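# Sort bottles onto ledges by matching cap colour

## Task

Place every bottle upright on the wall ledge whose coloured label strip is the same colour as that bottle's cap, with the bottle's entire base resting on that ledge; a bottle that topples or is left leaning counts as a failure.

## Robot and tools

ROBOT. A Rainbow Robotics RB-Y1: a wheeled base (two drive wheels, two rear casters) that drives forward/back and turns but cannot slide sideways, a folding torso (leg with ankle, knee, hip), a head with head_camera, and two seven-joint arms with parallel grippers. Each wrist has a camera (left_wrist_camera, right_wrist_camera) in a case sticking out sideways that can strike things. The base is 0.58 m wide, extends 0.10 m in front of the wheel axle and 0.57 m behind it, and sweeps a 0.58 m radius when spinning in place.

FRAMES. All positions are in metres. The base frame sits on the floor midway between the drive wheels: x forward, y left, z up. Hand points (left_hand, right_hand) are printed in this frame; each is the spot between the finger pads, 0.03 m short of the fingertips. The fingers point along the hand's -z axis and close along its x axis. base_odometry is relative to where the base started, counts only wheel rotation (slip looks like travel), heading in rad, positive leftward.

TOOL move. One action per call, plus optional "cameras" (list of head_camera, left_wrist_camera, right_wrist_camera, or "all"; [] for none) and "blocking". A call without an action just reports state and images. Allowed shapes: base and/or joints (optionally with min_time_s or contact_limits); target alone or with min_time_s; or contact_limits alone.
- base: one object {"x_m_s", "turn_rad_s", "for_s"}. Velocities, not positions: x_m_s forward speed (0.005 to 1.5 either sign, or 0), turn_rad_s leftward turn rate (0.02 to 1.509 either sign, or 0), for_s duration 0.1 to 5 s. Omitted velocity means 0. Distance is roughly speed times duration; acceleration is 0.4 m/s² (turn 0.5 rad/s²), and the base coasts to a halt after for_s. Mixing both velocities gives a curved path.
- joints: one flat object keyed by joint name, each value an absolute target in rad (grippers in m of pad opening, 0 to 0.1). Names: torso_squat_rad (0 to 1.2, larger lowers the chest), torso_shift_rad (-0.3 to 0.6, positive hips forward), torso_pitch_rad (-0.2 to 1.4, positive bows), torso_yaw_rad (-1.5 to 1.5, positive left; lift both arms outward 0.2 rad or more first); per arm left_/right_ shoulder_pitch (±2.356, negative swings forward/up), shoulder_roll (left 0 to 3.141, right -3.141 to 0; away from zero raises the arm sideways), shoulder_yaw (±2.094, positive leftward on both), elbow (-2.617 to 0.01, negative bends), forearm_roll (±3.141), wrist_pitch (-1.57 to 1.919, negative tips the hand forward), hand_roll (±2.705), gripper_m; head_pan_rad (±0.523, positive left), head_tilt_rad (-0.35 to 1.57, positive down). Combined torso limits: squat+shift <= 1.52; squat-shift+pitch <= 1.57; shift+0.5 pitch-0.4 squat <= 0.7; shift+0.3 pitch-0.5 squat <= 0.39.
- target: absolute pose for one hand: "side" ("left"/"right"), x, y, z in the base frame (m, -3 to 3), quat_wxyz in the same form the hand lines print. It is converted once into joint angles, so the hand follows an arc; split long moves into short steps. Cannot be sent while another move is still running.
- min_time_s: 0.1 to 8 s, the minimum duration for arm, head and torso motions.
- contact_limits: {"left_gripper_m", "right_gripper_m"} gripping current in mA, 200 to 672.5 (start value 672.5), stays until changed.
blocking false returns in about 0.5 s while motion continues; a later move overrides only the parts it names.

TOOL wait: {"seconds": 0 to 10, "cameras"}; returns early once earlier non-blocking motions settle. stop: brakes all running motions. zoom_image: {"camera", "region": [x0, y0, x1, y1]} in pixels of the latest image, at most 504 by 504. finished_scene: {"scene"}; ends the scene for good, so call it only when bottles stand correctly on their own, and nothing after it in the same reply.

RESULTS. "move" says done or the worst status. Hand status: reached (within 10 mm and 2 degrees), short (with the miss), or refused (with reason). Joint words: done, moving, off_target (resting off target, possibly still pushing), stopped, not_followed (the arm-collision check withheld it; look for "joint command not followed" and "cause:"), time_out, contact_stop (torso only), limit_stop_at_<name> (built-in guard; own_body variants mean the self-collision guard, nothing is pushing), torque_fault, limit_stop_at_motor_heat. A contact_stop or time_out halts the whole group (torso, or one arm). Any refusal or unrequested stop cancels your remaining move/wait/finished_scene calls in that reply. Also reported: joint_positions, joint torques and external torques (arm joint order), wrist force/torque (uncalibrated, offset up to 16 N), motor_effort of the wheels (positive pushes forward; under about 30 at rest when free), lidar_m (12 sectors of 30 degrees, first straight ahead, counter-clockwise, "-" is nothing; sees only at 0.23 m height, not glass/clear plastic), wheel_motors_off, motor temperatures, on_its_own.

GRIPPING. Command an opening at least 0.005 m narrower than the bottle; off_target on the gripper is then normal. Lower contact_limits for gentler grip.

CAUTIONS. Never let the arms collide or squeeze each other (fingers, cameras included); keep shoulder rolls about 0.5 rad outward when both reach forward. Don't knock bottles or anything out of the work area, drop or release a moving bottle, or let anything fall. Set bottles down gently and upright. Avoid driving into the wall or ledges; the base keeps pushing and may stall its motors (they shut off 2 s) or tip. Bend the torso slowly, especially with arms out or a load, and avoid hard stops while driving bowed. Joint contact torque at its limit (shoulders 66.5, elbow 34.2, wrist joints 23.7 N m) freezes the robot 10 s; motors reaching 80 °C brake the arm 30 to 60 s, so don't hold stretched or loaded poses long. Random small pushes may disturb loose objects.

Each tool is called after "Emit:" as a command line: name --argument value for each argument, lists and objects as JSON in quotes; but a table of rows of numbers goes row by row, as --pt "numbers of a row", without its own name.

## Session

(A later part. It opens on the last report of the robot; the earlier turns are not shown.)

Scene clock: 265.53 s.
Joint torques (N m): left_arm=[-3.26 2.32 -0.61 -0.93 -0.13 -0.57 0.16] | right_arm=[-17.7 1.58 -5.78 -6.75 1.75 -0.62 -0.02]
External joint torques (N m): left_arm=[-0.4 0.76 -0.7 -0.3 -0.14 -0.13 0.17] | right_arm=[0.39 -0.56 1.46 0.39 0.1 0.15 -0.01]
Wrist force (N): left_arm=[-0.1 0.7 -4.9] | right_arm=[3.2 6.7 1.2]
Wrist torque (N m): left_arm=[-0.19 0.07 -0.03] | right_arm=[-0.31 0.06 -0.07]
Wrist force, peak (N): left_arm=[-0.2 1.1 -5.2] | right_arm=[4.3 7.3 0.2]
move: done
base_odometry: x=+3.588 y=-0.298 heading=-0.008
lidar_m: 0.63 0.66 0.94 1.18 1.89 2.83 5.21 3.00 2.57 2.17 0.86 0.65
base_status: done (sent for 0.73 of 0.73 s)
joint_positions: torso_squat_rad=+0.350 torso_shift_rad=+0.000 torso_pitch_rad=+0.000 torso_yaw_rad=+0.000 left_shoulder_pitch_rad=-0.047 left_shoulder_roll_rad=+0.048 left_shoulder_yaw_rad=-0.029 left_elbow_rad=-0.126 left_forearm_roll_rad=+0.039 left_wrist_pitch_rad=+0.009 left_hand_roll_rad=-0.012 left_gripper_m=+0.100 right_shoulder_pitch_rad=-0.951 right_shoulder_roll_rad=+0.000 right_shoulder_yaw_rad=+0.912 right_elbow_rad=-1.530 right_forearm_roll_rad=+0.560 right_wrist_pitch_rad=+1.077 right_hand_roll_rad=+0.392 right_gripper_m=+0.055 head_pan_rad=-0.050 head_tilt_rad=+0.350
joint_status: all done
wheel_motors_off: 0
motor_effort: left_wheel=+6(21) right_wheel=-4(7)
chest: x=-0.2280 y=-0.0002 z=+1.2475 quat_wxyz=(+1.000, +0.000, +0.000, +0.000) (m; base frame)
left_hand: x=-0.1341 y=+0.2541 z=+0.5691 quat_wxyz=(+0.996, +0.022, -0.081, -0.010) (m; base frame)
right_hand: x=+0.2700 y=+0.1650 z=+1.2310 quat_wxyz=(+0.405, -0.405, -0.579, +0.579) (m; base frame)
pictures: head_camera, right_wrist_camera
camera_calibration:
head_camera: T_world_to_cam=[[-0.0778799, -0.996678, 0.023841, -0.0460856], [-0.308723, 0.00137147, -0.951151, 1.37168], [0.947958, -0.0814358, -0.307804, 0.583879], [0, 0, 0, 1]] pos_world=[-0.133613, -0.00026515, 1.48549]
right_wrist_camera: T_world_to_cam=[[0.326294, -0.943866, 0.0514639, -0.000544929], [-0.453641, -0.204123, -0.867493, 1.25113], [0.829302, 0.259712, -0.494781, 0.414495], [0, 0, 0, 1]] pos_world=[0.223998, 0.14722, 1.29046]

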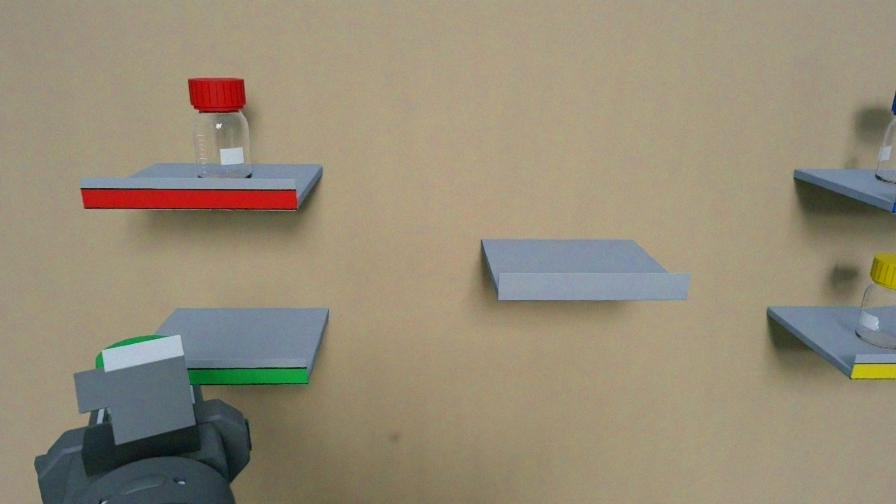

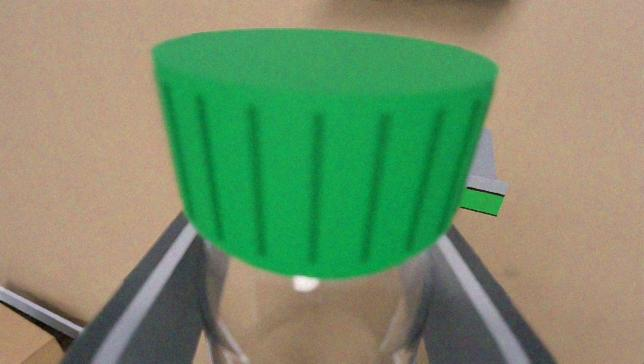

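Emit:
move --base '{"x_m_s": 0.5, "for_s": 0.725}'

Emit:
move --target '{"side": "right", "x": 0.27, "y": 0.165, "z": 1.2065, "quat_wxyz": [0.4053, -0.4053, -0.5794, 0.5794]}' --min_time_s 0.5

Emit:
move --joints '{"right_gripper_m": 0.1}'

Emit:
move --base '{"x_m_s": -0.5, "for_s": 0.725}' --cameras '["head_camera", "right_wrist_camera"]'

Scene clock: 269.87 s.
Joint torques (N m): left_arm=[-2.55 2.39 -0.25 -0.33 -0.17 -0.48 0.29] | right_arm=[-17.56 2.33 -6.25 -6.8 1.89 -0.82 -0.08]
External joint torques (N m): left_arm=[0.32 0.82 -0.33 0.3 -0.18 -0.05 0.3] | right_arm=[0.53 0.2 0.99 0.35 0.24 -0.05 -0.08]
Wrist force (N): left_arm=[-0.1 1.1 -4.8] | right_arm=[2.2 5.8 0.7]
Wrist torque (N m): left_arm=[-0.25 0.06 -0.04] | right_arm=[-0.17 -0.01 -0.02]
Wrist force, peak (N): left_arm=[0.7 0.8 -5.3] | right_arm=[3.4 7.3 0.9]
move: done
base_odometry: x=+3.857 y=-0.300 heading=-0.008
lidar_m: 0.36 0.38 0.53 1.14 2.00 2.56 5.48 3.20 2.58 1.27 0.51 0.37
base_status: done (sent for 0.73 of 0.73 s)
joint_positions: torso_squat_rad=+0.350 torso_shift_rad=+0.000 torso_pitch_rad=+0.000 torso_yaw_rad=+0.000 left_shoulder_pitch_rad=-0.048 left_shoulder_roll_rad=+0.048 left_shoulder_yaw_rad=-0.029 left_elbow_rad=-0.126 left_forearm_roll_rad=+0.039 left_wrist_pitch_rad=+0.009 left_hand_roll_rad=-0.012 left_gripper_m=+0.100 right_shoulder_pitch_rad=-0.951 right_shoulder_roll_rad=+0.000 right_shoulder_yaw_rad=+0.912 right_elbow_rad=-1.530 right_forearm_roll_rad=+0.560 right_wrist_pitch_rad=+1.077 right_hand_roll_rad=+0.392 right_gripper_m=+0.055 head_pan_rad=-0.050 head_tilt_rad=+0.350
joint_status: not commanded
wheel_motors_off: 0
motor_effort: left_wheel=+1(34) right_wheel=-4(34)
chest: x=-0.2280 y=-0.0002 z=+1.2475 quat_wxyz=(+1.000, +0.000, +0.000, +0.000) (m; base frame)
left_hand: x=-0.1339 y=+0.2541 z=+0.5691 quat_wxyz=(+0.996, +0.022, -0.081, -0.010) (m; base frame)
right_hand: x=+0.2702 y=+0.1649 z=+1.2309 quat_wxyz=(+0.405, -0.406, -0.579, +0.579) (m; base frame)
pictures: none

Scene clock: 270.70 s.
Joint torques (N m): left_arm=[-2.37 2.24 -0.4 -0.41 -0.15 -0.54 0.26] | right_arm=[-16.37 1.79 -4.46 -6.46 1.7 -0.95 0.03]
External joint torques (N m): left_arm=[0.5 0.68 -0.48 0.22 -0.16 -0.11 0.26] | right_arm=[1.48 -0.89 2.67 0.9 0.05 -0.28 0.04]
Wrist force (N): left_arm=[-0.1 1.0 -5.0] | right_arm=[3.0 5.3 1.1]
Wrist torque (N m): left_arm=[-0.23 0.08 -0.05] | right_arm=[-0.32 0.11 -0.05]
Wrist force, peak (N): left_arm=[0.0 1.1 -5.2] | right_arm=[3.3 6.8 1.4]
move: done
base_odometry: x=+3.857 y=-0.300 heading=-0.008
lidar_m: 0.36 0.38 0.53 1.14 2.00 2.57 5.48 3.21 2.58 1.26 0.50 0.37
base_status: not commanded
joint_positions: torso_squat_rad=+0.350 torso_shift_rad=+0.000 torso_pitch_rad=+0.000 torso_yaw_rad=+0.000 left_shoulder_pitch_rad=-0.048 left_shoulder_roll_rad=+0.048 left_shoulder_yaw_rad=-0.029 left_elbow_rad=-0.126 left_forearm_roll_rad=+0.039 left_wrist_pitch_rad=+0.009 left_hand_roll_rad=-0.012 left_gripper_m=+0.100 right_shoulder_pitch_rad=-0.912 right_shoulder_roll_rad=-0.001 right_shoulder_yaw_rad=+0.949 right_elbow_rad=-1.500 right_forearm_roll_rad=+0.610 right_wrist_pitch_rad=+1.045 right_hand_roll_rad=+0.338 right_gripper_m=+0.055 head_pan_rad=-0.050 head_tilt_rad=+0.350
joint_status: all done
wheel_motors_off: 0
motor_effort: left_wheel=+2(2) right_wheel=-4(7)
chest: x=-0.2280 y=-0.0002 z=+1.2475 quat_wxyz=(+1.000, +0.000, +0.000, +0.000) (m; base frame)
left_hand: x=-0.1339 y=+0.2541 z=+0.5691 quat_wxyz=(+0.996, +0.022, -0.081, -0.010) (m; base frame)
right_hand: x=+0.2691 y=+0.1650 z=+1.2068 quat_wxyz=(+0.405, -0.404, -0.578, +0.582) (m; base frame)
right_hand_status: reached (checked arc, planned for 0.5 s): 1 mm and 0.3 deg off.
pictures: none

Scene clock: 271.70 s.
Joint torques (N m): left_arm=[-2.2 2.47 -0.76 -0.39 -0.22 -0.44 0.27] | right_arm=[-16.15 1.97 -4.31 -6.8 1.67 -0.99 -0.18]
External joint torques (N m): left_arm=[0.67 0.91 -0.85 0.24 -0.23 0 0.28] | right_arm=[1.7 -0.72 2.82 0.56 0.02 -0.32 -0.17]
Wrist force (N): left_arm=[0.1 0.9 -4.8] | right_arm=[2.6 4.8 0.7]
Wrist torque (N m): left_arm=[-0.22 0.08 -0.03] | right_arm=[-0.28 0.05 -0.04]
Wrist force, peak (N): left_arm=[0.2 1.0 -5.3] | right_arm=[2.9 5.5 0.7]
move: done
base_odometry: x=+3.857 y=-0.300 heading=-0.008
lidar_m: 0.36 0.38 0.54 1.14 2.00 2.57 5.48 3.20 2.58 1.25 0.50 0.37
base_status: not commanded
joint_positions: torso_squat_rad=+0.350 torso_shift_rad=+0.000 torso_pitch_rad=+0.000 torso_yaw_rad=+0.000 left_shoulder_pitch_rad=-0.048 left_shoulder_roll_rad=+0.048 left_shoulder_yaw_rad=-0.029 left_elbow_rad=-0.126 left_forearm_roll_rad=+0.039 left_wrist_pitch_rad=+0.009 left_hand_roll_rad=-0.012 left_gripper_m=+0.100 right_shoulder_pitch_rad=-0.912 right_shoulder_roll_rad=-0.001 right_shoulder_yaw_rad=+0.949 right_elbow_rad=-1.500 right_forearm_roll_rad=+0.610 right_wrist_pitch_rad=+1.045 right_hand_roll_rad=+0.338 right_gripper_m=+0.100 head_pan_rad=-0.050 head_tilt_rad=+0.350
joint_status: all done
wheel_motors_off: 0
motor_effort: left_wheel=+2(2) right_wheel=-4(7)
chest: x=-0.2280 y=-0.0002 z=+1.2475 quat_wxyz=(+1.000, +0.000, +0.000, +0.000) (m; base frame)
left_hand: x=-0.1339 y=+0.2541 z=+0.5691 quat_wxyz=(+0.996, +0.022, -0.081, -0.010) (m; base frame)
right_hand: x=+0.2691 y=+0.1650 z=+1.2068 quat_wxyz=(+0.405, -0.404, -0.578, +0.582) (m; base frame)
pictures: none

Scene clock: 273.93 s.
Joint torques (N m): left_arm=[-3.48 2.17 -0.35 -0.76 -0.16 -0.51 0.25] | right_arm=[-16.33 2.2 -4.7 -6.41 1.48 -0.83 0.05]
External joint torques (N m): left_arm=[-0.62 0.61 -0.44 -0.13 -0.17 -0.07 0.26] | right_arm=[1.52 -0.49 2.43 0.95 -0.16 -0.16 0.05]
Wrist force (N): left_arm=[0.0 0.7 -5.0] | right_arm=[2.8 3.9 0.6]
Wrist torque (N m): left_arm=[-0.19 0.08 -0.03] | right_arm=[-0.15 0.05 -0.01]
Wrist force, peak (N): left_arm=[0.1 1.1 -5.3] | right_arm=[3.5 5.3 2.0]
move: done
base_odometry: x=+3.588 y=-0.298 heading=-0.007
lidar_m: 0.63 0.67 0.93 1.18 1.89 2.83 5.21 3.00 2.57 2.17 0.86 0.65
base_status: done (sent for 0.73 of 0.73 s)
joint_positions: torso_squat_rad=+0.350 torso_shift_rad=+0.000 torso_pitch_rad=+0.000 torso_yaw_rad=+0.000 left_shoulder_pitch_rad=-0.047 left_shoulder_roll_rad=+0.048 left_shoulder_yaw_rad=-0.029 left_elbow_rad=-0.126 left_forearm_roll_rad=+0.039 left_wrist_pitch_rad=+0.009 left_hand_roll_rad=-0.012 left_gripper_m=+0.100 right_shoulder_pitch_rad=-0.912 right_shoulder_roll_rad=-0.001 right_shoulder_yaw_rad=+0.949 right_elbow_rad=-1.500 right_forearm_roll_rad=+0.610 right_wrist_pitch_rad=+1.045 right_hand_roll_rad=+0.338 right_gripper_m=+0.100 head_pan_rad=-0.050 head_tilt_rad=+0.350
joint_status: not commanded
wheel_motors_off: 0
motor_effort: left_wheel=+7(37) right_wheel=-3(24)
chest: x=-0.2281 y=-0.0002 z=+1.2475 quat_wxyz=(+1.000, +0.000, +0.000, +0.000) (m; base frame)
left_hand: x=-0.1341 y=+0.2541 z=+0.5691 quat_wxyz=(+0.996, +0.022, -0.081, -0.010) (m; base frame)
right_hand: x=+0.2690 y=+0.1650 z=+1.2069 quat_wxyz=(+0.405, -0.404, -0.579, +0.581) (m; base frame)
pictures: head_camera, right_wrist_camera
camera_calibration:
head_camera: T_world_to_cam=[[-0.0778769, -0.996678, 0.0238317, -0.0460714], [-0.308602, 0.00136906, -0.95119, 1.37175], [0.947998, -0.0814302, -0.307683, 0.583705], [0, 0, 0, 1]] pos_world=[-0.133613, -0.000265155, 1.48549]
right_wrist_camera: T_world_to_cam=[[0.329535, -0.942657, 0.0529582, -0.00184248], [-0.45604, -0.208036, -0.865303, 1.22836], [0.826701, 0.260997, -0.498444, 0.408362], [0, 0, 0, 1]] pos_world=[0.223197, 0.147226, 1.26655]

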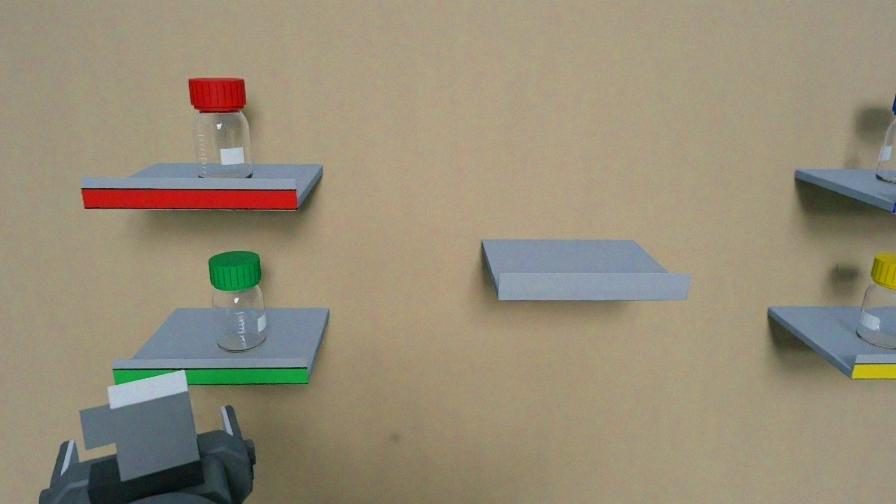

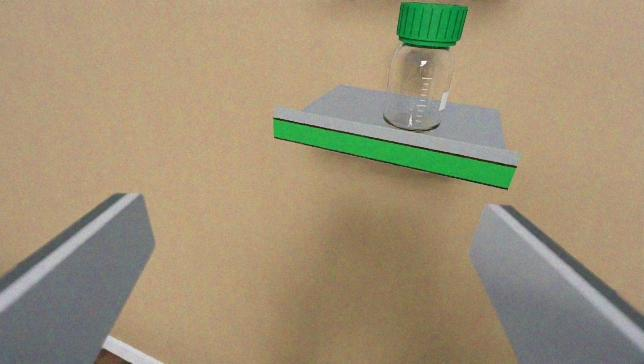

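Emit:
finished_scene --scene 1

The scene is finished: the task was done.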